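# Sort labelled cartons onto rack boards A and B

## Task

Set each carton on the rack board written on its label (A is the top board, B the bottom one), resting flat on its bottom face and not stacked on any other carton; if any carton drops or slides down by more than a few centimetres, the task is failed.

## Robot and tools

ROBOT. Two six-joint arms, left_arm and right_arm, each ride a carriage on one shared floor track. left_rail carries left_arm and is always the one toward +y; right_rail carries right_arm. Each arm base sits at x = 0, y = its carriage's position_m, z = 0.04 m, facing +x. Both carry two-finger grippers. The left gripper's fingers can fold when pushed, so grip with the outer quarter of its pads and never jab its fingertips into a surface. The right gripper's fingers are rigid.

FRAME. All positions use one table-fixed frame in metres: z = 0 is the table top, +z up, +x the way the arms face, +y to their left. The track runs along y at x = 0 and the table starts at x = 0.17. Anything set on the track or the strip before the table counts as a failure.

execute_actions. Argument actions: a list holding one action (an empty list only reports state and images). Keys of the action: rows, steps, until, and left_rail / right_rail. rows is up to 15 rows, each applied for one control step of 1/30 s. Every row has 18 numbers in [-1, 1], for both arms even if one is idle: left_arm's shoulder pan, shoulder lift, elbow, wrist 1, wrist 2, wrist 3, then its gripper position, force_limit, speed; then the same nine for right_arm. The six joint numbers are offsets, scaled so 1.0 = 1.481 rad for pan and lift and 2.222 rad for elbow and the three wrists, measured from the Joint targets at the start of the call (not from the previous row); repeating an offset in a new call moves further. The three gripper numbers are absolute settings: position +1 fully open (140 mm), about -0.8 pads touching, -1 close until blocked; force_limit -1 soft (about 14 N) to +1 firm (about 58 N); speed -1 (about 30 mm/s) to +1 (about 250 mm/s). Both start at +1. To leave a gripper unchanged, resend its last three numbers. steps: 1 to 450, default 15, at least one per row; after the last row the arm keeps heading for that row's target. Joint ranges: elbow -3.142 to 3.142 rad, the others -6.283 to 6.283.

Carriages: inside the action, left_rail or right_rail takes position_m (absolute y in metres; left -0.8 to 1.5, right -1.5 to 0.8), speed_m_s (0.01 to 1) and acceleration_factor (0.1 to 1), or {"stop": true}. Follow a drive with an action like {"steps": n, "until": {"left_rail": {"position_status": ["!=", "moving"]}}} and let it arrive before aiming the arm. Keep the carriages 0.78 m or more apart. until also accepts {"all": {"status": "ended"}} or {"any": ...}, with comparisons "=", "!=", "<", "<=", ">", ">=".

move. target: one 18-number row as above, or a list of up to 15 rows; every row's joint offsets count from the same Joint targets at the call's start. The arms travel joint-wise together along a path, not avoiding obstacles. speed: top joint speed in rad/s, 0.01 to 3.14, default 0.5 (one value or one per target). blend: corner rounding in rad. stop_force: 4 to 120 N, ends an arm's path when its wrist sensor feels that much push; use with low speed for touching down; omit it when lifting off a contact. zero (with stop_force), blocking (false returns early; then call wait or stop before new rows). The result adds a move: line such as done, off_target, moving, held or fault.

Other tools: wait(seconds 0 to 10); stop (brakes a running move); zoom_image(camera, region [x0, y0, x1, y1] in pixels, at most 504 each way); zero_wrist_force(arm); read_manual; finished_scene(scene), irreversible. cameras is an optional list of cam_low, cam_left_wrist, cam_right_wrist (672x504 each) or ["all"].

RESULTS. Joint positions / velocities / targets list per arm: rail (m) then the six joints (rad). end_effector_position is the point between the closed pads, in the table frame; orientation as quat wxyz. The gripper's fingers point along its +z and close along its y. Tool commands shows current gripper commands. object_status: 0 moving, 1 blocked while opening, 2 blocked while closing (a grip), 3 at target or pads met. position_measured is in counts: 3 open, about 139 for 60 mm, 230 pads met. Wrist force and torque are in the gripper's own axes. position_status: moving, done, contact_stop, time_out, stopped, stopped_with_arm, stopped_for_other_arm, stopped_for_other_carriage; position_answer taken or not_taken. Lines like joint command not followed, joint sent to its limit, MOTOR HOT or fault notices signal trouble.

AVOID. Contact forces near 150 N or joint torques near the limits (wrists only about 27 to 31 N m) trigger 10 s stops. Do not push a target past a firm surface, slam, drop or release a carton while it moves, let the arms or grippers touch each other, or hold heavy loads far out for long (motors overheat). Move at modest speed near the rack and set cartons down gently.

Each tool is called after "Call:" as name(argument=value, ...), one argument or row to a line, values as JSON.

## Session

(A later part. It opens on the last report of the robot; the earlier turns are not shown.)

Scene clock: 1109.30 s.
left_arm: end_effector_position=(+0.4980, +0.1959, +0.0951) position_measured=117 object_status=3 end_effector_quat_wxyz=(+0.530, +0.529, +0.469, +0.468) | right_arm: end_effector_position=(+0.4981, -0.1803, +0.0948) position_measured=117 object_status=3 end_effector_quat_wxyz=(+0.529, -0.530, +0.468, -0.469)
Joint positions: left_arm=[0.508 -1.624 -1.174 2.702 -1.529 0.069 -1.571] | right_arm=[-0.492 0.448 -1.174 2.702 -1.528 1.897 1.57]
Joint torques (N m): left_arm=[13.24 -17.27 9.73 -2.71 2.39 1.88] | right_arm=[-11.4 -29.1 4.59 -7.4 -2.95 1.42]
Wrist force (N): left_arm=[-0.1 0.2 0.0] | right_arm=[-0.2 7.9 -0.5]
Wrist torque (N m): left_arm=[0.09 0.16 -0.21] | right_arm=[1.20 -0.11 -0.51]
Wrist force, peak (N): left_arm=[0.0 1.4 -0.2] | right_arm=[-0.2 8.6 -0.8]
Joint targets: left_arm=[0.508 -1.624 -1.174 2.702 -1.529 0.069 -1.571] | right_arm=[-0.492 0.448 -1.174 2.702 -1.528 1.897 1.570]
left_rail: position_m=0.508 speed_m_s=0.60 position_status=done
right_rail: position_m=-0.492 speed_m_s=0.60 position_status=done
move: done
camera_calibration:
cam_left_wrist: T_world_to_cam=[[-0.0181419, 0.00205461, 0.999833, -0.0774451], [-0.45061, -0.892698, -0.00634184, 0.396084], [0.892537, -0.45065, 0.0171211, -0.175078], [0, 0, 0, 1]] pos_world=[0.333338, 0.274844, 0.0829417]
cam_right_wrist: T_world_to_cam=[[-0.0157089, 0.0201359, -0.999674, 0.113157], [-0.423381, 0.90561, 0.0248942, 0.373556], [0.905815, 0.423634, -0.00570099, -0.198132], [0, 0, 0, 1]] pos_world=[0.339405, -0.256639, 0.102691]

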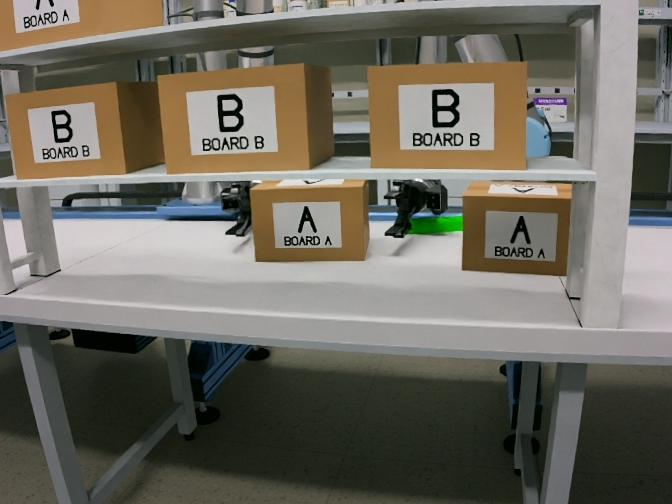

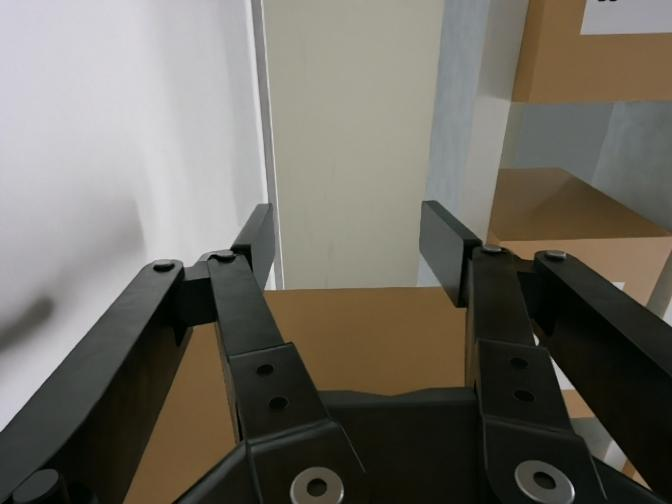

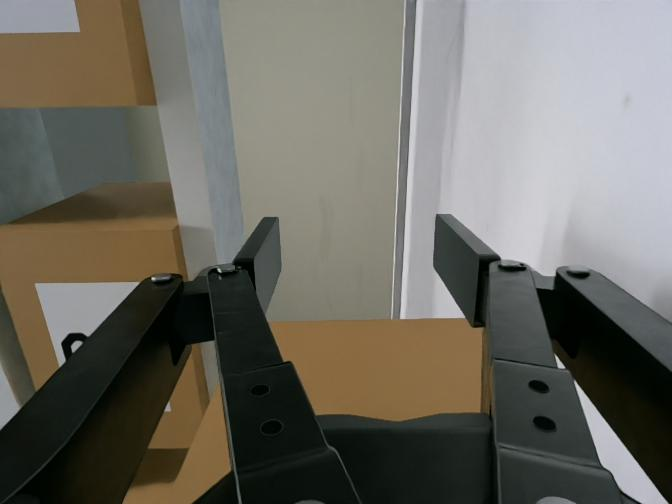

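Call:
move(
  target=[
    [-0.0795,-0.0018,0.0132,-0.012,-0.053,0,0.1,-1,0,0.0379,-0.0018,0.0132,-0.012,0.0253,0,0.1,-1,0],
    [-0.0570,0.0084,-0.0378,0.0322,-0.0380,0,0.1,-1,0,0.1585,0.0084,-0.0378,0.0322,0.1057,0,0.1,-1,0],
  ],
  speed=0.06,
  blend=0.01,
  stop_force=15,
  cameras=["all"],
)

Scene clock: 1132.07 s.
left_arm: end_effector_position=(+0.4679, +0.1426, +0.0950) position_measured=117 object_status=3 end_effector_quat_wxyz=(+0.530, +0.529, +0.469, +0.468) | right_arm: end_effector_position=(+0.4688, -0.1275, +0.0947) position_measured=117 object_status=3 end_effector_quat_wxyz=(+0.529, -0.530, +0.468, -0.469)
Joint positions: left_arm=[0.508 -1.712 -1.164 2.63 -1.468 -0.019 -1.571] | right_arm=[-0.492 0.663 -1.163 2.631 -1.467 2.112 1.57]
Joint torques (N m): left_arm=[-22.52 -68.66 -3.03 -4.6 1.04 1.73] | right_arm=[-12.84 -56.34 0.21 -6.79 -4.96 1.25]
Wrist force (N): left_arm=[12.4 -4.2 4.5] | right_arm=[8.0 6.1 -1.3]
Wrist torque (N m): left_arm=[0.15 0.64 -0.17] | right_arm=[1.08 -0.59 -0.01]
Wrist force, peak (N): left_arm=[21.7 -4.4 2.0] | right_arm=[22.7 2.9 -7.5]
Joint targets: left_arm=[0.508 -1.712 -1.164 2.630 -1.468 -0.019 -1.571] | right_arm=[-0.492 0.663 -1.163 2.631 -1.467 2.112 1.570]
left_rail: position_m=0.508 speed_m_s=0.60 position_status=done
right_rail: position_m=-0.492 speed_m_s=0.60 position_status=done
move: contact (left_arm, right_arm); path passed 1 of 2 targets; left_arm: the elbow is farthest, 0.012 rad from its target; right_arm: the shoulder pan is farthest, 0.020 rad from its target
camera_calibration:
cam_left_wrist: T_world_to_cam=[[-0.018053, 0.00201021, 0.999835, -0.0778007], [-0.450531, -0.892738, -0.0063399, 0.334879], [0.892578, -0.450571, 0.0170223, -0.172163], [0, 0, 0, 1]] pos_world=[0.303138, 0.221544, 0.0828416]
cam_right_wrist: T_world_to_cam=[[-0.0156643, 0.0200464, -0.999676, 0.111602], [-0.423262, 0.905668, 0.0247935, 0.313321], [0.905872, 0.423513, -0.00570173, -0.194002], [0, 0, 0, 1]] pos_world=[0.310106, -0.20384, 0.102691]

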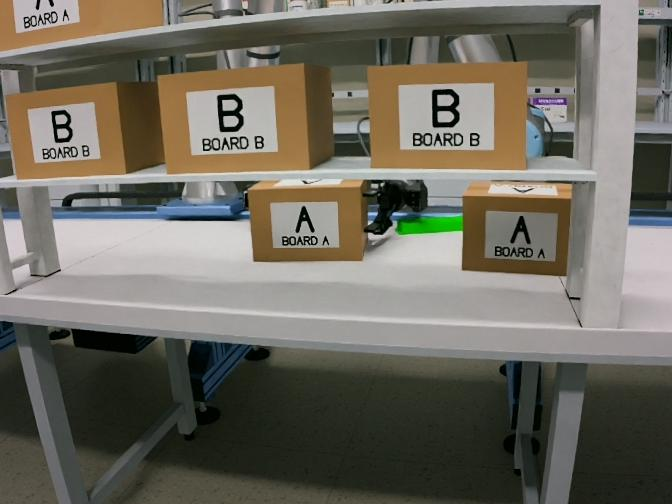

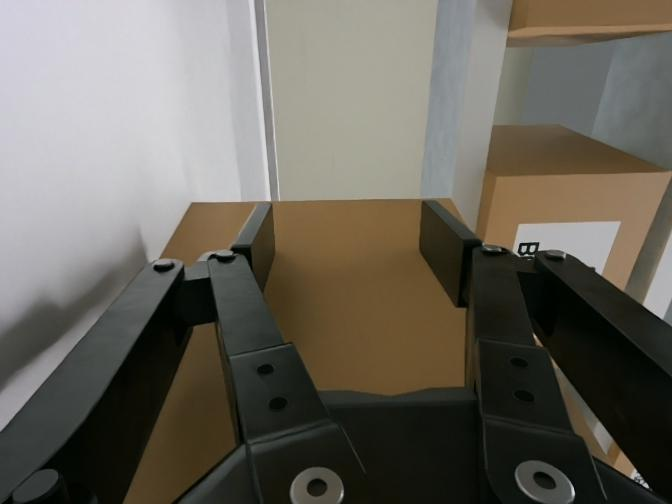

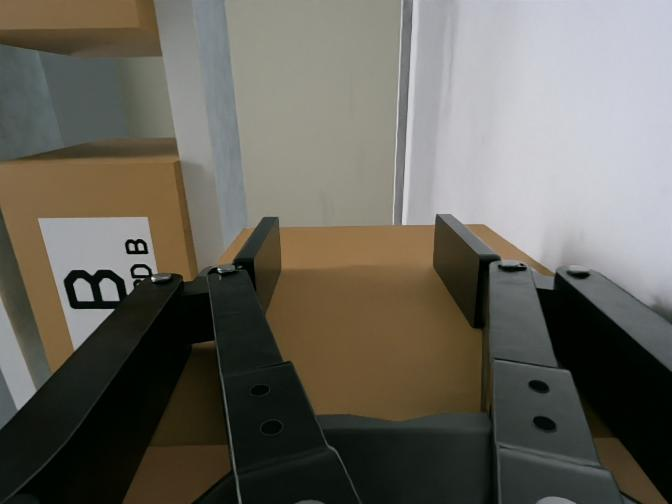

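Call:
move(
  target=[0.0018,0.0016,-0.0051,0.0041,0.0012,0,0.1,-1,0,0.0103,0.0016,-0.0051,0.0041,0.0069,0,0.1,-1,0],
  speed=0.02,
  stop_force=54,
  zero=false,
)

Scene clock: 1148.47 s.
left_arm: end_effector_position=(+0.4679, +0.1396, +0.0950) position_measured=117 object_status=3 end_effector_quat_wxyz=(+0.530, +0.529, +0.469, +0.468) | right_arm: end_effector_position=(+0.4688, -0.1253, +0.0946) position_measured=117 object_status=3 end_effector_quat_wxyz=(+0.529, -0.530, +0.469, -0.469)
Joint positions: left_arm=[0.508 -1.711 -1.162 2.624 -1.463 -0.018 -1.571] | right_arm=[-0.492 0.669 -1.162 2.626 -1.464 2.118 1.57]
Joint torques (N m): left_arm=[-45.46 -70.84 -32.43 -10.01 12.78 1.82] | right_arm=[1.68 -53.73 -16.46 -7.46 -20.43 1.35]
Wrist force (N): left_arm=[51.9 0.2 5.4] | right_arm=[46.7 -4.6 -11.8]
Wrist torque (N m): left_arm=[0.16 1.95 -0.47] | right_arm=[0.84 -2.43 0.37]
Wrist force, peak (N): left_arm=[57.5 -0.2 2.6] | right_arm=[54.3 -7.1 -19.4]
Joint targets: left_arm=[0.508 -1.711 -1.162 2.624 -1.463 -0.018 -1.571] | right_arm=[-0.492 0.669 -1.162 2.626 -1.464 2.118 1.570]
left_rail: position_m=0.508 speed_m_s=0.60 position_status=done
right_rail: position_m=-0.492 speed_m_s=0.60 position_status=done
move: contact (left_arm, right_arm)

Call:
move(
  target=[
    [0,-0.05723,-0.0003,0.03845,0,0,0.1,-1,0,0,-0.05723,-0.0003,0.03845,0,0,0.1,-1,0],
    [0,-0.11204,-0.00239,0.07706,0,0,0.1,-1,0,0,-0.11204,-0.00239,0.07706,0,0,0.1,-1,0],
    [0,-0.16423,-0.00616,0.11561,0,0,0.1,-1,0,0,-0.16423,-0.00616,0.11561,0,0,0.1,-1,0],
    [0,-0.21364,-0.01147,0.15387,0,0,0.1,-1,0,0,-0.21364,-0.01147,0.15387,0,0,0.1,-1,0],
    [0,-0.26012,-0.01821,0.19158,0,0,0.1,-1,0,0,-0.26012,-0.01821,0.19158,0,0,0.1,-1,0],
    [0,-0.30348,-0.02629,0.22856,0,0,0.1,-1,0,0,-0.30348,-0.02629,0.22856,0,0,0.1,-1,0],
    [0,-0.34356,-0.03561,0.26459,0,0,0.1,-1,0,0,-0.34356,-0.03561,0.26459,0,0,0.1,-1,0],
    [0,-0.38023,-0.04606,0.29949,0,0,0.1,-1,0,0,-0.38023,-0.04606,0.29949,0,0,0.1,-1,0],
    [0,-0.41258,-0.05751,0.33251,0,0,0.1,-1,0,0,-0.41258,-0.05751,0.33251,0,0,0.1,-1,0],
    [0,-0.44147,-0.06993,0.36418,0,0,0.1,-1,0,0,-0.44147,-0.06993,0.36418,0,0,0.1,-1,0],
  ],
  speed=0.15,
  blend=0.02,
  cameras=["all"],
)

Scene clock: 1217.00 s.
left_arm: end_effector_position=(+0.4680, +0.1399, +0.3481) position_measured=117 object_status=3 end_effector_quat_wxyz=(+0.530, +0.529, +0.469, +0.468) | right_arm: end_effector_position=(+0.4689, -0.1251, +0.3470) position_measured=117 object_status=3 end_effector_quat_wxyz=(+0.529, -0.530, +0.469, -0.469)
Joint positions: left_arm=[0.508 -1.711 -1.816 2.469 -0.654 -0.018 -1.571] | right_arm=[-0.492 0.669 -1.816 2.471 -0.655 2.118 1.57]
Joint torques (N m): left_arm=[-18.56 -36.01 -80.99 -0.8 10.8 2.05] | right_arm=[8.04 -26.11 -59.35 -2.49 -15.79 0.41]
Wrist force (N): left_arm=[46.0 -17.0 7.0] | right_arm=[44.2 12.4 -16.0]
Wrist torque (N m): left_arm=[0.43 1.58 0.14] | right_arm=[1.86 -2.46 1.02]
Wrist force, peak (N): left_arm=[53.9 -16.0 8.3] | right_arm=[52.0 11.3 -18.9]
Joint targets: left_arm=[0.508 -1.711 -1.816 2.469 -0.653 -0.018 -1.571] | right_arm=[-0.492 0.669 -1.816 2.471 -0.654 2.118 1.570]
left_rail: position_m=0.508 speed_m_s=0.60 position_status=done
right_rail: position_m=-0.492 speed_m_s=0.60 position_status=done
move: done
camera_calibration:
cam_left_wrist: T_world_to_cam=[[-0.0180555, 0.00177507, 0.999835, -0.330899], [-0.450087, -0.892961, -0.00654256, 0.334012], [0.892802, -0.450131, 0.0169218, -0.177956], [0, 0, 0, 1]] pos_world=[0.303239, 0.218744, 0.336041]
cam_right_wrist: T_world_to_cam=[[-0.0156563, 0.020054, -0.999676, 0.363772], [-0.422895, 0.90584, 0.0247947, 0.304808], [0.906044, 0.423146, -0.00570138, -0.19393], [0, 0, 0, 1]] pos_world=[0.310307, -0.201342, 0.354991]

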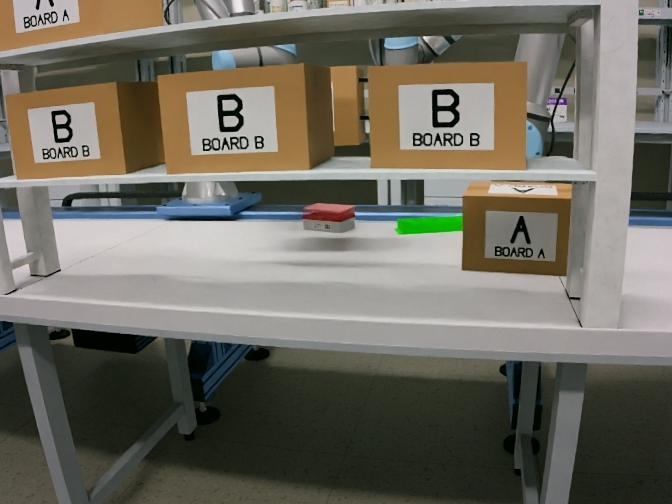

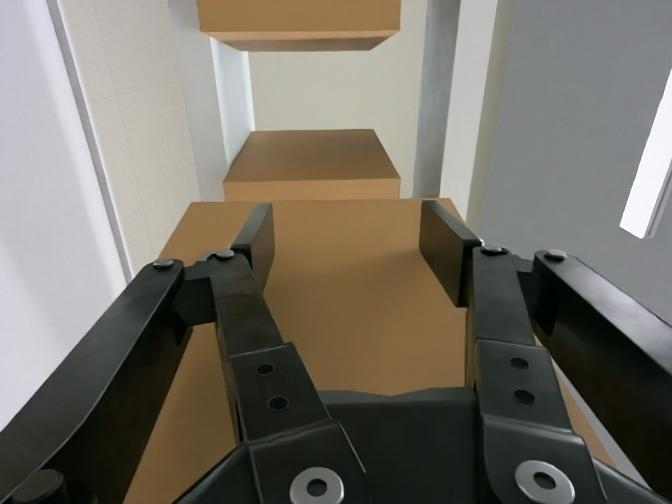

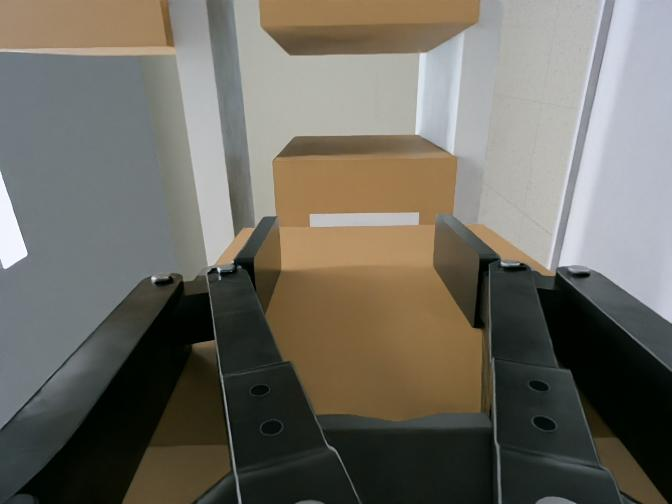

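Call:
move(
  target=[
    [0,-0.0256,-0.01328,0.03035,0,0,0.1,-1,0,0,-0.0256,-0.01328,0.03035,0,0,0.1,-1,0],
    [0,-0.04803,-0.02738,0.05938,0,0,0.1,-1,0,0,-0.04803,-0.02738,0.05938,0,0,0.1,-1,0],
    [0,-0.0673,-0.04211,0.08696,0,0,0.1,-1,0,0,-0.0673,-0.04211,0.08696,0,0,0.1,-1,0],
    [0,-0.08375,-0.05752,0.11334,0,0,0.1,-1,0,0,-0.08375,-0.05752,0.11334,0,0,0.1,-1,0],
    [0,-0.0976,-0.07356,0.13862,0,0,0.1,-1,0,0,-0.0976,-0.07356,0.13862,0,0,0.1,-1,0],
    [0,-0.10907,-0.09019,0.16289,0,0,0.1,-1,0,0,-0.10907,-0.09019,0.16289,0,0,0.1,-1,0],
    [0,-0.1184,-0.10734,0.18626,0,0,0.1,-1,0,0,-0.1184,-0.10734,0.18626,0,0,0.1,-1,0],
    [0,-0.12577,-0.125,0.20883,0,0,0.1,-1,0,0,-0.12577,-0.125,0.20883,0,0,0.1,-1,0],
    [0,-0.13135,-0.14314,0.23069,0,0,0.1,-1,0,0,-0.13135,-0.14314,0.23069,0,0,0.1,-1,0],
    [0,-0.1354,-0.16173,0.25199,0,0,0.1,-1,0,0,-0.1354,-0.16173,0.25199,0,0,0.1,-1,0],
  ],
  speed=0.13,
  blend=0.02,
)

Scene clock: 1231.57 s.
left_arm: end_effector_position=(+0.4680, +0.1404, +0.6007) position_measured=117 object_status=3 end_effector_quat_wxyz=(+0.530, +0.529, +0.469, +0.468) | right_arm: end_effector_position=(+0.4691, -0.1250, +0.5993) position_measured=117 object_status=3 end_effector_quat_wxyz=(+0.529, -0.530, +0.469, -0.469)
Joint positions: left_arm=[0.508 -1.711 -2.017 2.109 -0.094 -0.018 -1.571] | right_arm=[-0.492 0.669 -2.017 2.112 -0.095 2.118 1.57]
Joint torques (N m): left_arm=[-21.68 -13.16 -78.26 -0.97 11.27 1.86] | right_arm=[13.45 -6.31 -59.55 -2.35 -11.45 -1.03]
Wrist force (N): left_arm=[46.5 -17.2 7.3] | right_arm=[44.4 11.3 -17.1]
Wrist torque (N m): left_arm=[0.39 1.70 0.21] | right_arm=[1.82 -2.47 1.09]
Wrist force, peak (N): left_arm=[54.7 -18.1 8.9] | right_arm=[52.7 10.0 -20.6]
Joint targets: left_arm=[0.508 -1.711 -2.017 2.109 -0.093 -0.018 -1.571] | right_arm=[-0.492 0.669 -2.017 2.111 -0.094 2.118 1.570]
left_rail: position_m=0.508 speed_m_s=0.60 position_status=done
right_rail: position_m=-0.492 speed_m_s=0.60 position_status=done
move: done

Call:
move(
  target=[
    [0.08581,0.02428,-0.00894,-0.00724,0.05719,0,0.1,-1,0,-0.05095,0.02428,-0.00894,-0.00724,-0.03396,0,0.1,-1,0],
    [0.16641,0.0527,-0.02012,-0.01501,0.11091,0,0.1,-1,0,-0.09409,0.0527,-0.02012,-0.01501,-0.06271,0,0.1,-1,0],
    [0.24069,0.08425,-0.03345,-0.0227,0.16042,0,0.1,-1,0,-0.13052,0.08425,-0.03345,-0.0227,-0.08699,0,0.1,-1,0],
    [0.30822,0.1181,-0.04886,-0.02985,0.20544,0,0.1,-1,0,-0.1613,0.1181,-0.04886,-0.02985,-0.10751,0,0.1,-1,0],
    [0.36912,0.15355,-0.06626,-0.03609,0.24603,0,0.1,-1,0,-0.18745,0.15355,-0.06626,-0.03609,-0.12494,0,0.1,-1,0],
    [0.4238,0.19011,-0.08557,-0.04114,0.28247,0,0.1,-1,0,-0.2098,0.19011,-0.08557,-0.04114,-0.13983,0,0.1,-1,0],
    [0.47278,0.22745,-0.10674,-0.04486,0.31511,0,0.1,-1,0,-0.22902,0.22745,-0.10674,-0.04486,-0.15265,0,0.1,-1,0],
    [0.51665,0.26529,-0.12973,-0.04709,0.34436,0,0.1,-1,0,-0.24566,0.26529,-0.12973,-0.04709,-0.16374,0,0.1,-1,0],
  ],
  speed=0.1,
  blend=0.02,
  cameras=["all"],
)

Scene clock: 1281.03 s.
left_arm: end_effector_position=(+0.7883, +0.1405, +0.6009) position_measured=117 object_status=3 end_effector_quat_wxyz=(+0.530, +0.529, +0.469, +0.468) | right_arm: end_effector_position=(+0.7890, -0.1260, +0.5993) position_measured=117 object_status=3 end_effector_quat_wxyz=(+0.529, -0.530, +0.469, -0.469)
Joint positions: left_arm=[0.508 -0.945 -1.624 1.821 -0.198 0.747 -1.571] | right_arm=[-0.492 0.305 -1.624 1.823 -0.199 1.754 1.57]
Joint torques (N m): left_arm=[-15.33 -29.76 -77.06 -12.68 17.94 1.77] | right_arm=[4.42 -31.91 -62 -13.53 -14.67 -2.24]
Wrist force (N): left_arm=[33.0 -11.4 4.9] | right_arm=[31.6 14.8 -12.1]
Wrist torque (N m): left_arm=[0.33 1.13 0.15] | right_arm=[1.45 -1.89 -0.16]
Wrist force, peak (N): left_arm=[54.5 -18.2 8.9] | right_arm=[51.8 10.5 -19.8]
Joint targets: left_arm=[0.508 -0.945 -1.624 1.821 -0.198 0.747 -1.571] | right_arm=[-0.492 0.305 -1.624 1.823 -0.199 1.754 1.570]
left_rail: position_m=0.508 speed_m_s=0.60 position_status=done
right_rail: position_m=-0.492 speed_m_s=0.60 position_status=done
move: done
camera_calibration:
cam_left_wrist: T_world_to_cam=[[-0.0187297, 0.00155767, 0.999823, -0.577298], [-0.449991, -0.893005, -0.00703844, 0.480652], [0.892836, -0.450044, 0.0174267, -0.468354], [0, 0, 0, 1]] pos_world=[0.62364, 0.219344, 0.588741]
cam_right_wrist: T_world_to_cam=[[-0.0157885, 0.0201036, -0.999673, 0.621111], [-0.422854, 0.905856, 0.0248954, 0.434653], [0.90606, 0.423109, -0.00580126, -0.482093], [0, 0, 0, 1]] pos_world=[0.630406, -0.202242, 0.607291]

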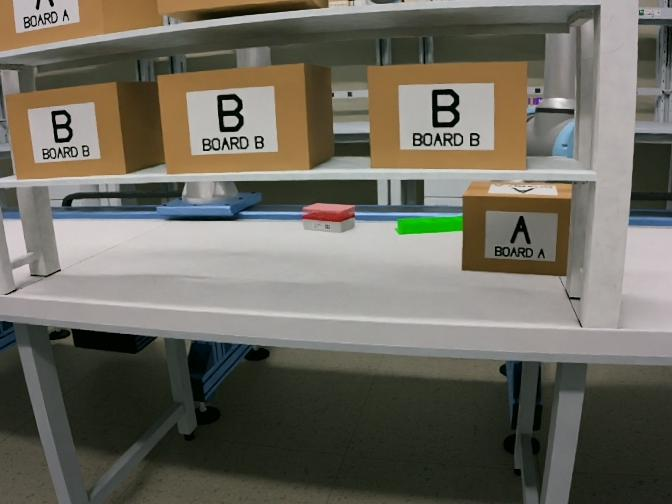

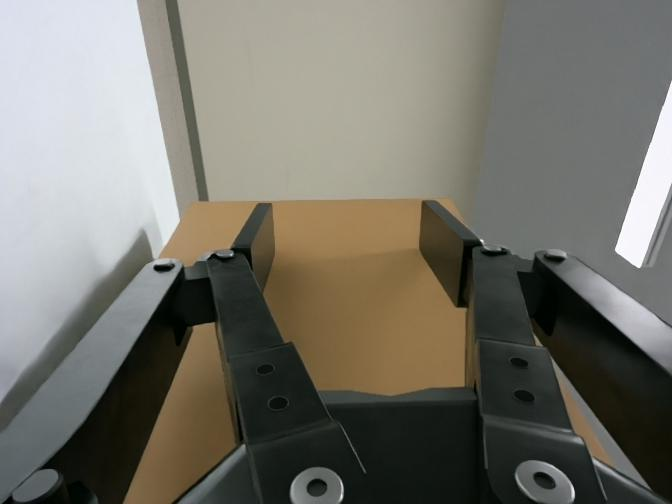

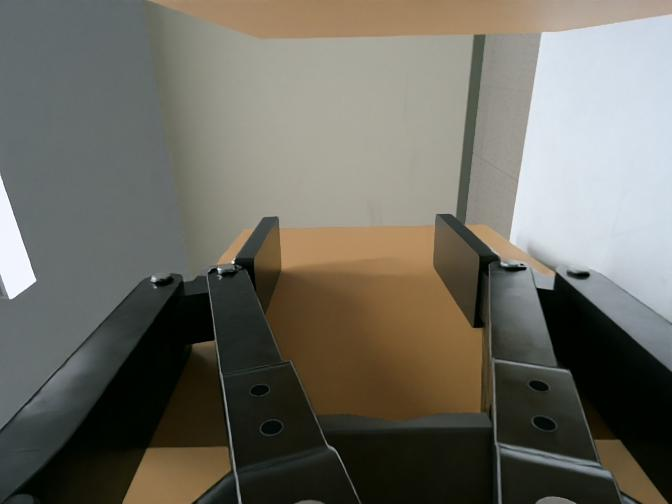

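Call:
move(
  target=[
    [0,0.00546,0.01431,-0.01795,0,0,0.1,-1,0,0,0.00546,0.01431,-0.01795,0,0,0.1,-1,0],
    [0,0.01194,0.0281,-0.0360,0,0,0.1,-1,0,0,0.01194,0.0281,-0.0360,0,0,0.1,-1,0],
  ],
  speed=0.025,
  blend=0.005,
  stop_force=10,
  cameras=["cam_low"],
)

Scene clock: 1291.83 s.
left_arm: end_effector_position=(+0.7885, +0.1405, +0.5795) position_measured=117 object_status=3 end_effector_quat_wxyz=(+0.530, +0.529, +0.469, +0.468) | right_arm: end_effector_position=(+0.7892, -0.1260, +0.5790) position_measured=117 object_status=3 end_effector_quat_wxyz=(+0.529, -0.530, +0.469, -0.469)
Joint positions: left_arm=[0.508 -0.945 -1.616 1.852 -0.237 0.747 -1.571] | right_arm=[-0.492 0.305 -1.616 1.852 -0.236 1.754 1.57]
Joint torques (N m): left_arm=[-25.45 -66.33 -73.83 -2.56 17.91 1.65] | right_arm=[10.86 -56.37 -59.22 -2.47 -13.9 1.42]
Wrist force (N): left_arm=[31.8 -9.0 4.2] | right_arm=[31.7 13.0 -10.3]
Wrist torque (N m): left_arm=[0.36 1.15 0.02] | right_arm=[1.07 -1.75 -0.81]
Wrist force, peak (N): left_arm=[34.9 -12.4 5.4] | right_arm=[33.9 16.2 -12.6]
Joint targets: left_arm=[0.508 -0.945 -1.616 1.852 -0.237 0.747 -1.571] | right_arm=[-0.492 0.305 -1.616 1.852 -0.236 1.754 1.570]
left_rail: position_m=0.508 speed_m_s=0.60 position_status=done
right_rail: position_m=-0.492 speed_m_s=0.60 position_status=done
move: contact (left_arm, right_arm); path passed 0 of 2 targets; left_arm: the wrist 1 is farthest, 0.041 rad from its target; right_arm: the wrist 1 is farthest, 0.043 rad from its target
Images, in order (width x height): cam_low 672x504.

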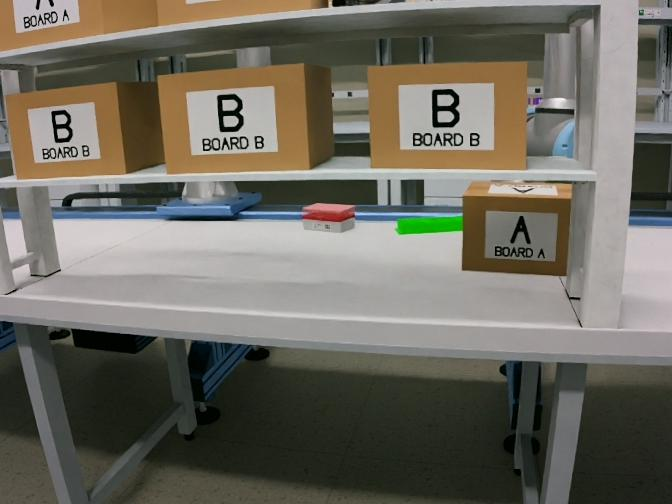

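Call:
zoom_image(
  camera="cam_low",
  region=[0, 0, 400, 100],
)

Scaled by 1.260.

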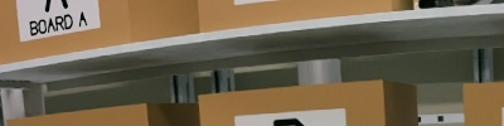

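Call:
move(
  target=[
    [0,0.0005,0.0013,-0.0017,0,0,0.1,-1,0,0,0.0005,0.0013,-0.0017,0,0,0.1,-1,0],
    [0.02001,-0.01686,0.01215,-0.00098,0.01334,0,0.1,-1,0,-0.03217,-0.01686,0.01215,-0.00098,-0.02145,0,0.1,-1,0],
  ],
  speed=0.025,
  blend=0,
)

Scene clock: 1314.47 s.
left_arm: end_effector_position=(+0.7885, +0.1662, +0.5775) position_measured=117 object_status=3 end_effector_quat_wxyz=(+0.530, +0.529, +0.469, +0.468) | right_arm: end_effector_position=(+0.7891, -0.1517, +0.5771) position_measured=117 object_status=3 end_effector_quat_wxyz=(+0.529, -0.530, +0.469, -0.469)
Joint positions: left_arm=[0.508 -0.916 -1.641 1.879 -0.24 0.777 -1.571] | right_arm=[-0.492 0.258 -1.641 1.879 -0.238 1.707 1.57]
Joint torques (N m): left_arm=[11.51 -61.85 -38.85 1.26 2.4 1.45] | right_arm=[-15.39 -55.38 -36.09 0.63 -3.22 1.17]
Wrist force (N): left_arm=[0.4 -0.1 -0.2] | right_arm=[0.8 5.7 -0.1]
Wrist torque (N m): left_arm=[0.02 0.04 -0.21] | right_arm=[0.65 -0.36 -0.39]
Wrist force, peak (N): left_arm=[35.5 13.7 3.3] | right_arm=[32.1 13.8 -10.0]
Joint targets: left_arm=[0.508 -0.916 -1.641 1.879 -0.240 0.777 -1.571] | right_arm=[-0.492 0.258 -1.641 1.879 -0.238 1.707 1.570]
left_rail: position_m=0.508 speed_m_s=0.60 position_status=done
right_rail: position_m=-0.492 speed_m_s=0.60 position_status=done
move: done

Call:
move(
  target=[
    [-0.1384,-0.1036,0.0589,0.0111,-0.0922,0,0.1,-1,0,0.0523,-0.1036,0.0589,0.0111,0.0349,0,0.1,-1,0],
    [-0.2866,-0.1874,0.0975,0.0284,-0.191,0,0.1,-1,0,0.1107,-0.1874,0.0975,0.0284,0.0738,0,0.1,-1,0],
    [-0.5299,-0.3232,0.1456,0.0707,-0.3532,0,0.1,-1,0,0.1495,-0.3232,0.1456,0.0707,0.0996,0,0.1,-1,0],
    [-0.5309,-0.2846,0.236,-0.0455,-0.354,0,0.1,-1,0,0.1517,-0.2846,0.236,-0.0455,0.1011,0,0.1,-1,0],
  ],
  speed=0.3,
  blend=0.03,
)

Call:
execute_actions(
  actions=[
    {"left_rail":{"position_m":0.975,"speed_m_s":0.6,"acceleration_factor":0.4},"right_rail":{"position_m":-0.025,"speed_m_s":0.6,"acceleration_factor":0.4},"steps":150,"until":{"all":{"status":"ended"}}},
  ],
  cameras=["all"],
)

Call:
move(
  target=[
    [0.0526,0.234,0.1009,-0.2573,0.0354,0,0.1,-1,0,-0.0233,0.234,0.1009,-0.2573,-0.0156,0,0.1,-1,0],
    [0.0526,0.5997,0.1342,-0.5343,0.0354,0,0.1,-1,0,-0.0233,0.5997,0.1342,-0.5343,-0.0156,0,0.1,-1,0],
  ],
  speed=0.35,
  blend=0.05,
  stop_force=25,
  cameras=["all"],
)

Scene clock: 1334.77 s.
left_arm: end_effector_position=(+0.4781, +0.1967, +0.4499) position_measured=117 object_status=3 end_effector_quat_wxyz=(+0.530, +0.529, +0.469, +0.469) | right_arm: end_effector_position=(+0.4779, -0.1809, +0.4492) position_measured=117 object_status=3 end_effector_quat_wxyz=(+0.529, -0.530, +0.469, -0.469)
Joint positions: left_arm=[0.508 -1.702 -2.063 2.403 -0.34 -0.01 -1.571] | right_arm=[-0.492 0.482 -2.063 2.404 -0.339 1.931 1.57]
Joint torques (N m): left_arm=[-13.93 22.28 -35.63 -2.56 -2.95 1.56] | right_arm=[12.46 10.18 -33.64 -7.35 3.58 1.43]
Wrist force (N): left_arm=[0.0 -0.1 0.1] | right_arm=[0.7 5.8 -0.2]
Wrist torque (N m): left_arm=[0.02 0.11 -0.23] | right_arm=[0.65 -0.29 -0.42]
Wrist force, peak (N): left_arm=[2.5 0.8 -0.1] | right_arm=[1.1 7.8 -0.6]
Joint targets: left_arm=[0.508 -1.702 -2.062 2.403 -0.341 -0.010 -1.571] | right_arm=[-0.492 0.482 -2.063 2.404 -0.339 1.931 1.570]
left_rail: position_m=0.508 speed_m_s=0.60 position_status=done
right_rail: position_m=-0.492 speed_m_s=0.60 position_status=done
move: done

Scene clock: 1337.67 s.
left_arm: end_effector_position=(+0.4781, +0.6637, +0.4498) position_measured=117 object_status=3 end_effector_quat_wxyz=(+0.530, +0.529, +0.469, +0.469) | right_arm: end_effector_position=(+0.4779, +0.2861, +0.4491) position_measured=117 object_status=3 end_effector_quat_wxyz=(+0.529, -0.530, +0.469, -0.469)
Joint positions: left_arm=[0.975 -1.702 -2.062 2.404 -0.341 -0.01 -1.571] | right_arm=[-0.025 0.482 -2.063 2.404 -0.339 1.931 1.57]
Joint torques (N m): left_arm=[8.9 -5.48 -41.63 -1.1 -1.23 1.5] | right_arm=[5.56 0.44 -41.75 -5.53 -0.96 1.25]
Wrist force (N): left_arm=[0.0 -0.1 -0.1] | right_arm=[0.6 5.8 -0.5]
Wrist torque (N m): left_arm=[0.02 0.12 -0.23] | right_arm=[0.63 -0.27 -0.42]
Wrist force, peak (N): left_arm=[-1.2 -0.4 0.1] | right_arm=[1.6 6.0 -0.2]
Joint targets: left_arm=[0.975 -1.702 -2.062 2.403 -0.341 -0.010 -1.571] | right_arm=[-0.025 0.482 -2.063 2.404 -0.339 1.931 1.570]
Tool commands: left_gripper/position=+0.1 left_gripper/force_limit=-1.0 left_gripper/speed=+0.0 right_gripper/position=+0.1 right_gripper/force_limit=-1.0 right_gripper/speed=+0.0
left_rail: position_m=0.975 speed_m_s=0.60 position_status=done
right_rail: position_m=-0.025 speed_m_s=0.60 position_status=done
camera_calibration:
cam_left_wrist: T_world_to_cam=[[-0.0182955, 0.000430596, 0.999833, -0.432252], [-0.449777, -0.893106, -0.00784562, 0.807539], [0.892953, -0.449845, 0.0165335, 0.0469949], [0, 0, 0, 1]] pos_world=[0.31334, 0.742545, 0.437738]
cam_right_wrist: T_world_to_cam=[[-0.0170183, 0.0194266, -0.999666, 0.458487], [-0.422861, 0.905855, 0.0248023, -0.0664628], [0.906035, 0.423142, -0.00720139, -0.374717], [0, 0, 0, 1]] pos_world=[0.319205, 0.209857, 0.457284]

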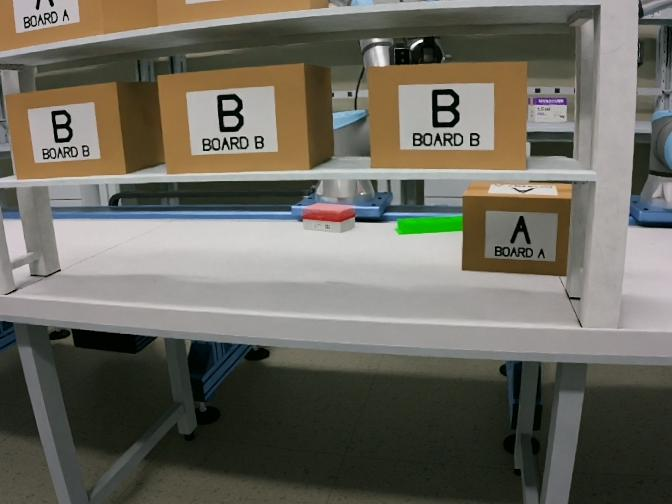

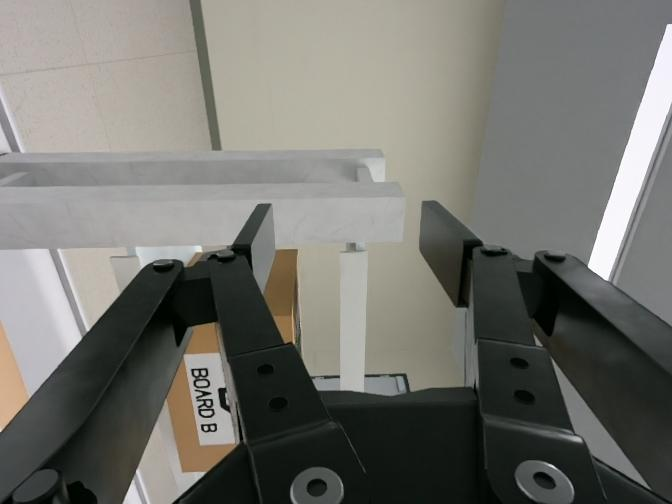

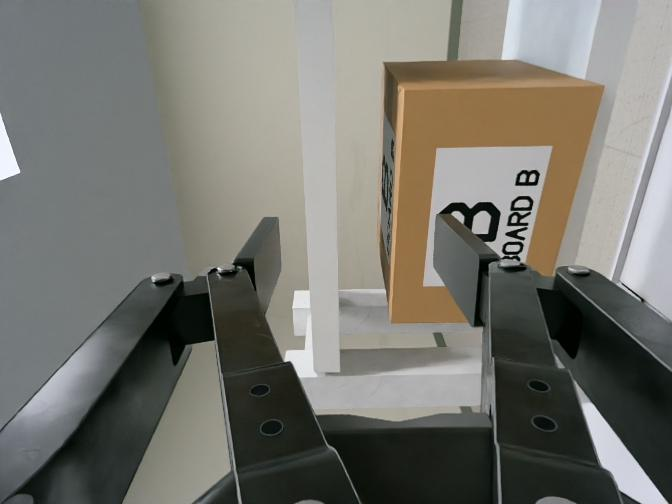

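Scene clock: 1342.17 s.
left_arm: end_effector_position=(+0.4980, +0.6630, +0.0950) position_measured=117 object_status=3 end_effector_quat_wxyz=(+0.530, +0.529, +0.469, +0.468) | right_arm: end_effector_position=(+0.4980, +0.2864, +0.0947) position_measured=117 object_status=3 end_effector_quat_wxyz=(+0.529, -0.530, +0.469, -0.469)
Joint positions: left_arm=[0.975 -1.624 -1.174 2.702 -1.528 0.069 -1.571] | right_arm=[-0.025 0.448 -1.174 2.702 -1.527 1.897 1.57]
Joint torques (N m): left_arm=[13.06 -18.16 9.33 -2.67 2.19 1.75] | right_arm=[-13.71 -30.25 3.98 -7.39 -2.73 1.39]
Wrist force (N): left_arm=[0.0 0.3 0.2] | right_arm=[0.1 5.8 -0.4]
Wrist torque (N m): left_arm=[0.12 0.13 -0.21] | right_arm=[0.73 -0.19 -0.46]
Wrist force, peak (N): left_arm=[0.6 1.2 -0.3] | right_arm=[0.5 6.9 -0.7]
Joint targets: left_arm=[0.975 -1.624 -1.174 2.702 -1.528 0.069 -1.571] | right_arm=[-0.025 0.448 -1.174 2.702 -1.527 1.897 1.570]
left_rail: position_m=0.975 speed_m_s=0.60 position_status=done
right_rail: position_m=-0.025 speed_m_s=0.60 position_status=done
move: done
camera_calibration:
cam_left_wrist: T_world_to_cam=[[-0.0181512, 0.00115845, 0.999835, -0.0777349], [-0.450472, -0.892762, -0.00714356, 0.813132], [0.892606, -0.450527, 0.0167265, 0.035339], [0, 0, 0, 1]] pos_world=[0.333338, 0.741944, 0.0829396]
cam_right_wrist: T_world_to_cam=[[-0.0164279, 0.0198059, -0.999669, 0.104166], [-0.42304, 0.905769, 0.0248974, -0.0493322], [0.905962, 0.423309, -0.00650118, -0.395782], [0, 0, 0, 1]] pos_world=[0.339405, 0.210159, 0.102787]

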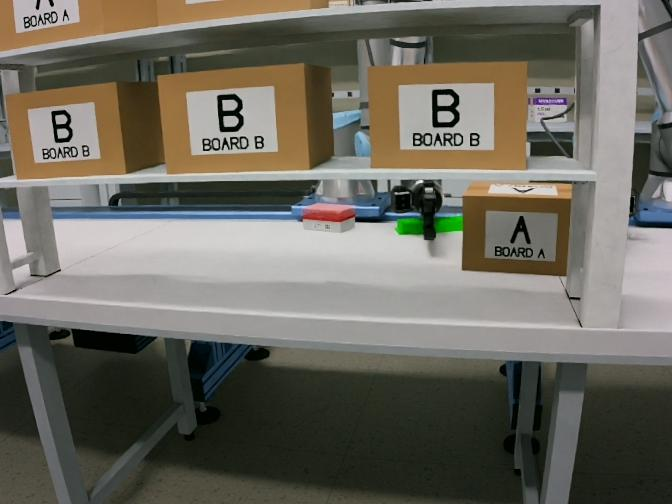

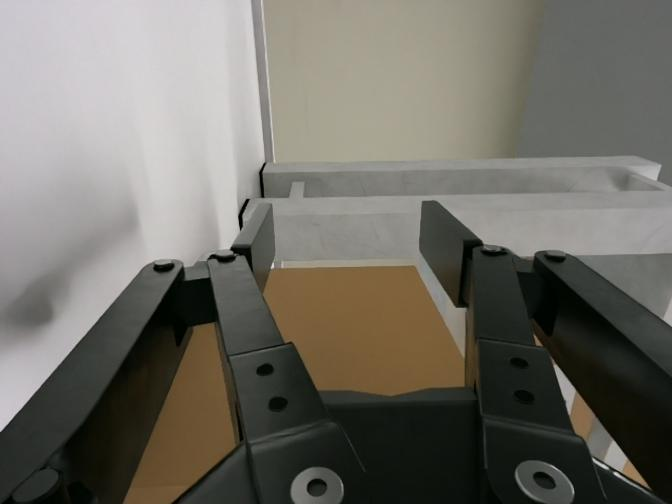

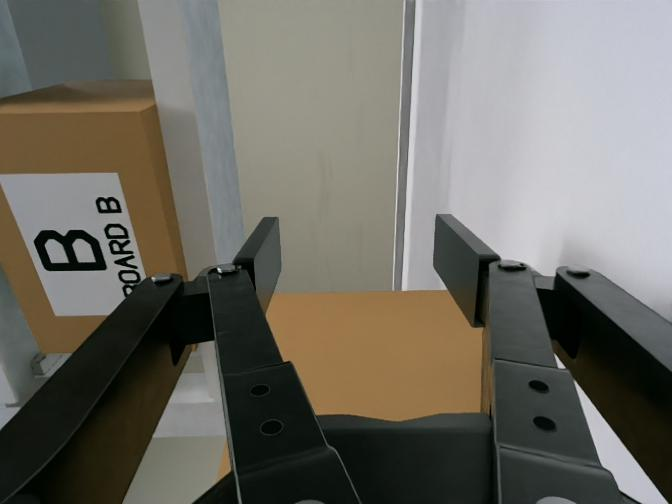

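Call:
move(
  target=[0.0081,0.017,-0.061,0.0497,0.0054,0,0.1,-1,0,0.1441,0.017,-0.061,0.0497,0.0961,0,0.1,-1,0],
  speed=0.06,
  stop_force=15,
  cameras=["all"],
)

Call:
move(
  target=[0.0012,0.0026,-0.0092,0.0075,0.0008,0,0.1,-1,0,0.0216,0.0026,-0.0092,0.0075,0.0144,0,0.1,-1,0],
  speed=0.02,
  stop_force=54,
  zero=false,
)

Scene clock: 1351.50 s.
left_arm: end_effector_position=(+0.4979, +0.6016, +0.0945) position_measured=117 object_status=3 end_effector_quat_wxyz=(+0.530, +0.529, +0.469, +0.468) | right_arm: end_effector_position=(+0.4998, +0.3467, +0.0942) position_measured=117 object_status=3 end_effector_quat_wxyz=(+0.529, -0.530, +0.469, -0.469)
Joint positions: left_arm=[0.975 -1.614 -1.153 2.591 -1.437 0.079 -1.571] | right_arm=[-0.025 0.622 -1.154 2.591 -1.436 2.071 1.57]
Joint torques (N m): left_arm=[-22.67 -68.07 -3.95 -4.21 6.49 1.43] | right_arm=[-9.63 -58.71 -2.47 -6.64 -7.89 1.23]
Wrist force (N): left_arm=[12.6 1.9 2.0] | right_arm=[12.6 0.7 -2.7]
Wrist torque (N m): left_arm=[0.27 0.50 -0.36] | right_arm=[0.70 -0.12 -0.43]
Wrist force, peak (N): left_arm=[23.2 0.3 -6.6] | right_arm=[22.7 3.6 -2.3]
Joint targets: left_arm=[0.975 -1.614 -1.153 2.591 -1.437 0.079 -1.571] | right_arm=[-0.025 0.622 -1.154 2.591 -1.436 2.071 1.570]
left_rail: position_m=0.975 speed_m_s=0.60 position_status=done
right_rail: position_m=-0.025 speed_m_s=0.60 position_status=done
move: contact (left_arm, right_arm); left_arm: the elbow is farthest, 0.024 rad from its target; right_arm: the shoulder pan is farthest, 0.039 rad from its target
camera_calibration:
cam_left_wrist: T_world_to_cam=[[-0.0182441, 0.000978789, 0.999833, -0.0770119], [-0.450388, -0.892803, -0.00734428, 0.758284], [0.892647, -0.450446, 0.0167292, 0.0077053], [0, 0, 0, 1]] pos_world=[0.333239, 0.680545, 0.0824392]
cam_right_wrist: T_world_to_cam=[[-0.0164312, 0.0195875, -0.999673, 0.102562], [-0.422837, 0.905869, 0.0246995, -0.103251], [0.906057, 0.423105, -0.00660224, -0.422908], [0, 0, 0, 1]] pos_world=[0.341206, 0.270457, 0.102287]

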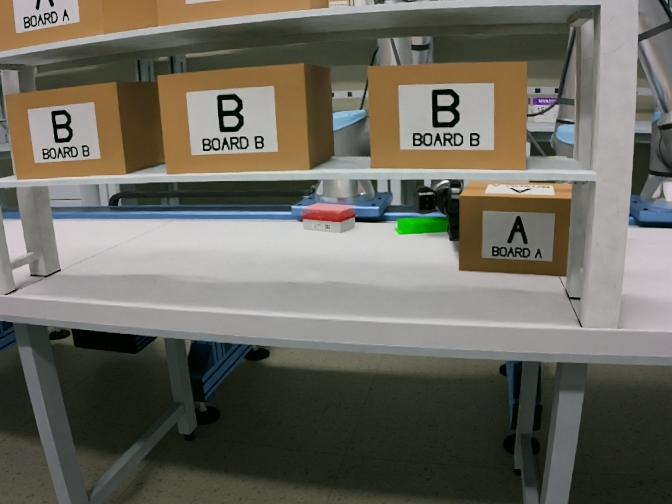

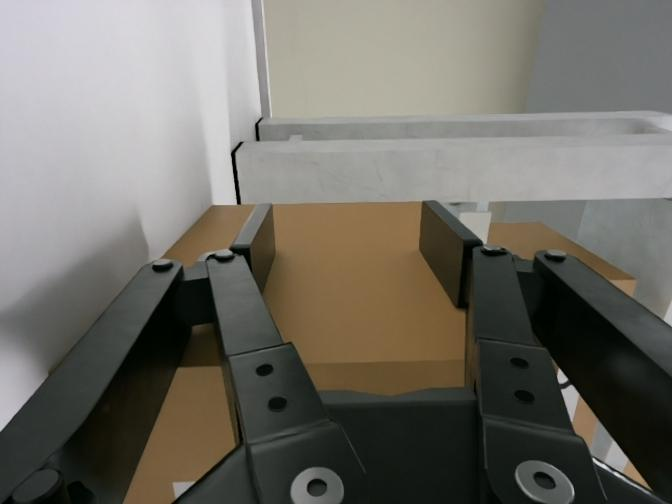

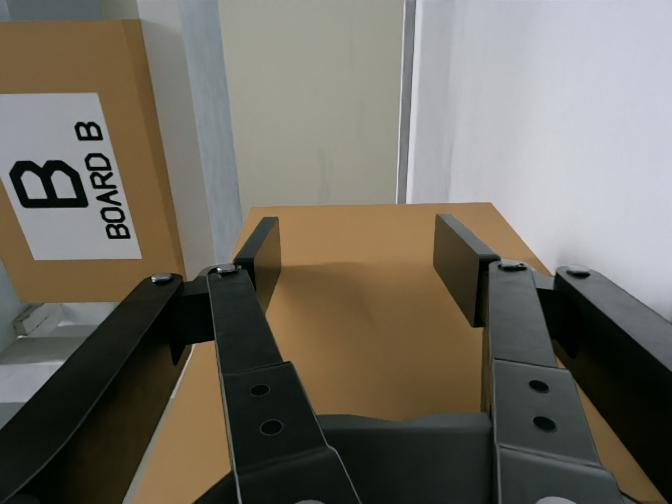

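Scene clock: 1353.03 s.
left_arm: end_effector_position=(+0.4980, +0.5992, +0.0946) position_measured=117 object_status=3 end_effector_quat_wxyz=(+0.530, +0.529, +0.469, +0.468) | right_arm: end_effector_position=(+0.4995, +0.3496, +0.0943) position_measured=117 object_status=3 end_effector_quat_wxyz=(+0.529, -0.530, +0.469, -0.469)
Joint positions: left_arm=[0.975 -1.614 -1.153 2.586 -1.433 0.079 -1.571] | right_arm=[-0.025 0.63 -1.153 2.586 -1.432 2.08 1.57]
Joint torques (N m): left_arm=[-39.47 -70.46 -30.17 -8.98 25.08 1.58] | right_arm=[11.42 -55.76 -14.06 -6.97 -26.95 1.42]
Wrist force (N): left_arm=[49.0 4.0 -9.6] | right_arm=[52.5 -4.3 -4.8]
Wrist torque (N m): left_arm=[-0.18 1.25 -0.91] | right_arm=[1.01 0.64 -0.31]
Wrist force, peak (N): left_arm=[56.1 1.5 -11.7] | right_arm=[57.4 -2.4 -4.1]
Joint targets: left_arm=[0.975 -1.614 -1.153 2.586 -1.433 0.079 -1.571] | right_arm=[-0.025 0.630 -1.153 2.586 -1.432 2.080 1.570]
left_rail: position_m=0.975 speed_m_s=0.60 position_status=done
right_rail: position_m=-0.025 speed_m_s=0.60 position_status=done
move: contact (left_arm, right_arm); left_arm: the elbow is farthest, 0.015 rad from its target; right_arm: the shoulder pan is farthest, 0.024 rad from its target

Call:
move(
  target=[
    [0,-0.0529,-0.00029,0.03555,0,0,0.1,-1,0,0,-0.0529,-0.00029,0.03555,0,0,0.1,-1,0],
    [0,-0.10382,-0.00222,0.07142,0,0,0.1,-1,0,0,-0.10382,-0.00222,0.07142,0,0,0.1,-1,0],
    [0,-0.15259,-0.00572,0.10742,0,0,0.1,-1,0,0,-0.15259,-0.00572,0.10742,0,0,0.1,-1,0],
    [0,-0.19901,-0.01069,0.14332,0,0,0.1,-1,0,0,-0.19901,-0.01069,0.14332,0,0,0.1,-1,0],
    [0,-0.24293,-0.017,0.17892,0,0,0.1,-1,0,0,-0.24293,-0.017,0.17892,0,0,0.1,-1,0],
    [0,-0.28415,-0.02462,0.21401,0,0,0.1,-1,0,0,-0.28415,-0.02462,0.21401,0,0,0.1,-1,0],
    [0,-0.32251,-0.03344,0.24839,0,0,0.1,-1,0,0,-0.32251,-0.03344,0.24839,0,0,0.1,-1,0],
    [0,-0.35782,-0.04338,0.28187,0,0,0.1,-1,0,0,-0.35782,-0.04338,0.28187,0,0,0.1,-1,0],
    [0,-0.38917,-0.05432,0.31372,0,0,0.1,-1,0,0,-0.38917,-0.05432,0.31372,0,0,0.1,-1,0],
    [0,-0.41742,-0.06623,0.34445,0,0,0.1,-1,0,0,-0.41742,-0.06623,0.34445,0,0,0.1,-1,0],
  ],
  speed=0.15,
  blend=0.02,
  cameras=["all"],
)

Scene clock: 1385.53 s.
left_arm: end_effector_position=(+0.4980, +0.5994, +0.3474) position_measured=117 object_status=3 end_effector_quat_wxyz=(+0.530, +0.529, +0.469, +0.468) | right_arm: end_effector_position=(+0.4993, +0.3495, +0.3470) position_measured=117 object_status=3 end_effector_quat_wxyz=(+0.529, -0.530, +0.469, -0.469)
Joint positions: left_arm=[0.975 -1.614 -1.771 2.439 -0.668 0.079 -1.571] | right_arm=[-0.025 0.63 -1.771 2.439 -0.667 2.08 1.57]
Joint torques (N m): left_arm=[-31.55 -37.31 -77.34 -0.66 22.49 1.81] | right_arm=[29.62 -34.31 -58.7 -2.48 -19.95 1.41]
Wrist force (N): left_arm=[44.1 -10.3 -6.4] | right_arm=[45.5 13.4 -2.7]
Wrist torque (N m): left_arm=[0.16 1.07 0.04] | right_arm=[0.63 0.66 -0.03]
Wrist force, peak (N): left_arm=[52.0 -10.0 -7.4] | right_arm=[54.0 13.7 -3.1]
Joint targets: left_arm=[0.975 -1.614 -1.771 2.439 -0.668 0.079 -1.571] | right_arm=[-0.025 0.630 -1.771 2.439 -0.667 2.080 1.570]
left_rail: position_m=0.975 speed_m_s=0.60 position_status=done
right_rail: position_m=-0.025 speed_m_s=0.60 position_status=done
move: done
camera_calibration:
cam_left_wrist: T_world_to_cam=[[-0.0181544, 0.000927638, 0.999835, -0.329863], [-0.449989, -0.893004, -0.00734211, 0.758002], [0.89285, -0.450048, 0.0166294, 0.00208819], [0, 0, 0, 1]] pos_world=[0.33324, 0.678145, 0.335339]
cam_right_wrist: T_world_to_cam=[[-0.0162919, 0.0195428, -0.999676, 0.355179], [-0.422555, 0.906003, 0.024598, -0.112471], [0.906191, 0.422819, -0.00650264, -0.421926], [0, 0, 0, 1]] pos_world=[0.340607, 0.273356, 0.355087]

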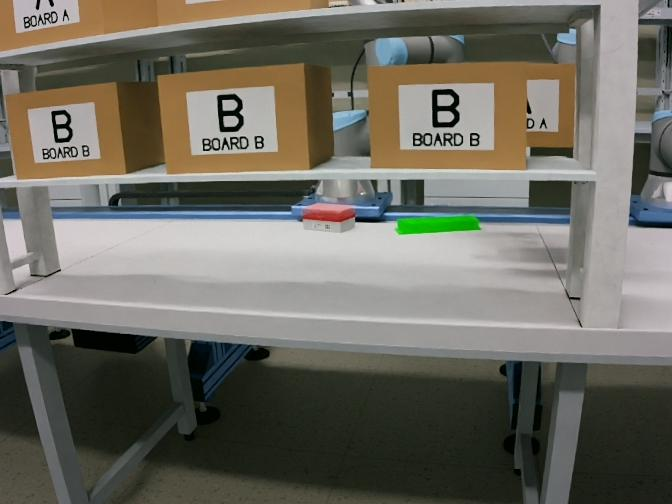

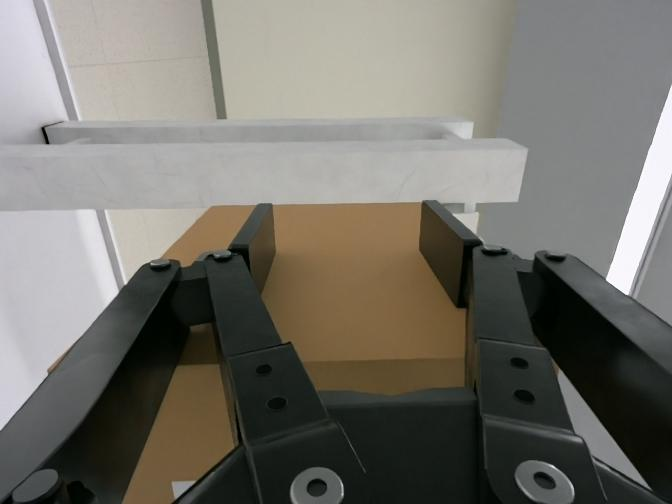

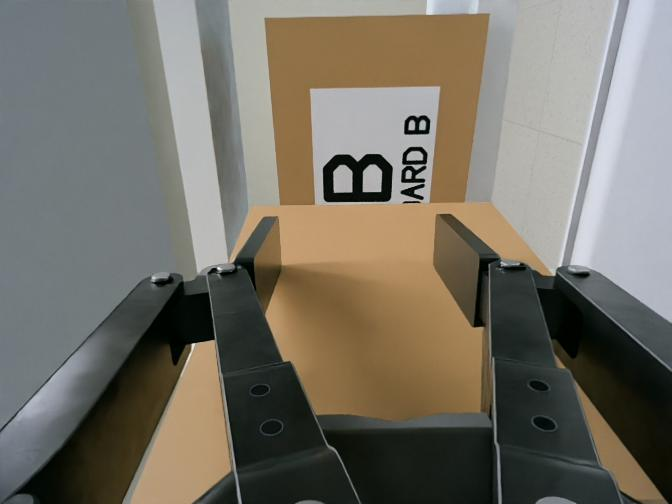

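Call:
move(
  target=[
    [0,-0.02524,-0.01281,0.02963,0,0,0.1,-1,0,0,-0.02524,-0.01281,0.02963,0,0,0.1,-1,0],
    [0,-0.04757,-0.02643,0.05813,0,0,0.1,-1,0,0,-0.04757,-0.02643,0.05813,0,0,0.1,-1,0],
    [0,-0.06696,-0.04074,0.08538,0,0,0.1,-1,0,0,-0.06696,-0.04074,0.08538,0,0,0.1,-1,0],
    [0,-0.08374,-0.05575,0.11157,0,0,0.1,-1,0,0,-0.08374,-0.05575,0.11157,0,0,0.1,-1,0],
    [0,-0.09805,-0.07143,0.13679,0,0,0.1,-1,0,0,-0.09805,-0.07143,0.13679,0,0,0.1,-1,0],
    [0,-0.11005,-0.08772,0.16108,0,0,0.1,-1,0,0,-0.11005,-0.08772,0.16108,0,0,0.1,-1,0],
    [0,-0.11997,-0.10458,0.18453,0,0,0.1,-1,0,0,-0.11997,-0.10458,0.18453,0,0,0.1,-1,0],
    [0,-0.12789,-0.12194,0.20719,0,0,0.1,-1,0,0,-0.12789,-0.12194,0.20719,0,0,0.1,-1,0],
    [0,-0.13395,-0.13982,0.2291,0,0,0.1,-1,0,0,-0.13395,-0.13982,0.2291,0,0,0.1,-1,0],
    [0,-0.13833,-0.15813,0.25033,0,0,0.1,-1,0,0,-0.13833,-0.15813,0.25033,0,0,0.1,-1,0],
  ],
  speed=0.13,
  blend=0.02,
)

Call:
execute_actions(
  actions=[
    {"left_rail":{"position_m":0.845,"speed_m_s":0.06,"acceleration_factor":0.1},"right_rail":{"position_m":-0.155,"speed_m_s":0.06,"acceleration_factor":0.1},"steps":200,"until":{"all":{"status":"ended"}}},
  ],
)

Scene clock: 1399.97 s.
left_arm: end_effector_position=(+0.4980, +0.5998, +0.6004) position_measured=117 object_status=3 end_effector_quat_wxyz=(+0.530, +0.529, +0.469, +0.468) | right_arm: end_effector_position=(+0.4990, +0.3493, +0.5999) position_measured=117 object_status=3 end_effector_quat_wxyz=(+0.529, -0.530, +0.469, -0.469)
Joint positions: left_arm=[0.975 -1.614 -1.976 2.087 -0.112 0.079 -1.571] | right_arm=[-0.025 0.63 -1.976 2.088 -0.111 2.08 1.57]
Joint torques (N m): left_arm=[-21.28 -18.68 -74.75 -1.41 8.6 1.5] | right_arm=[31.81 -18.34 -60.82 -1.75 -10.66 1.43]
Wrist force (N): left_arm=[40.8 -10.4 -6.0] | right_arm=[42.1 12.3 -2.7]
Wrist torque (N m): left_arm=[0.09 1.02 0.15] | right_arm=[0.61 0.60 -0.14]
Wrist force, peak (N): left_arm=[48.9 -10.4 -6.8] | right_arm=[50.4 13.5 -3.0]
Joint targets: left_arm=[0.975 -1.614 -1.976 2.087 -0.111 0.079 -1.571] | right_arm=[-0.025 0.630 -1.976 2.087 -0.110 2.080 1.570]
left_rail: position_m=0.975 speed_m_s=0.60 position_status=done
right_rail: position_m=-0.025 speed_m_s=0.60 position_status=done
move: done

Scene clock: 1403.23 s.
left_arm: end_effector_position=(+0.4980, +0.4698, +0.6005) position_measured=117 object_status=3 end_effector_quat_wxyz=(+0.530, +0.529, +0.469, +0.468) | right_arm: end_effector_position=(+0.4990, +0.2193, +0.6000) position_measured=117 object_status=3 end_effector_quat_wxyz=(+0.529, -0.530, +0.469, -0.469)
Joint positions: left_arm=[0.845 -1.614 -1.976 2.087 -0.111 0.079 -1.571] | right_arm=[-0.155 0.63 -1.976 2.087 -0.11 2.08 1.57]
Joint torques (N m): left_arm=[-17.33 -9.85 -73.43 -0.95 8.08 1.58] | right_arm=[29.54 -16.63 -56.51 -2.87 -7.23 1.26]
Wrist force (N): left_arm=[41.0 -9.9 -6.0] | right_arm=[42.0 11.8 -3.2]
Wrist torque (N m): left_arm=[0.11 1.02 0.16] | right_arm=[0.63 0.58 -0.14]
Wrist force, peak (N): left_arm=[44.2 -10.4 -6.3] | right_arm=[45.1 12.5 -2.6]
Joint targets: left_arm=[0.845 -1.614 -1.976 2.087 -0.111 0.079 -1.571] | right_arm=[-0.155 0.630 -1.976 2.087 -0.110 2.080 1.570]
Tool commands: left_gripper/position=+0.1 left_gripper/force_limit=-1.0 left_gripper/speed=+0.0 right_gripper/position=+0.1 right_gripper/force_limit=-1.0 right_gripper/speed=+0.0
left_rail: position_m=0.845 speed_m_s=0.06 position_status=done
right_rail: position_m=-0.155 speed_m_s=0.06 position_status=done


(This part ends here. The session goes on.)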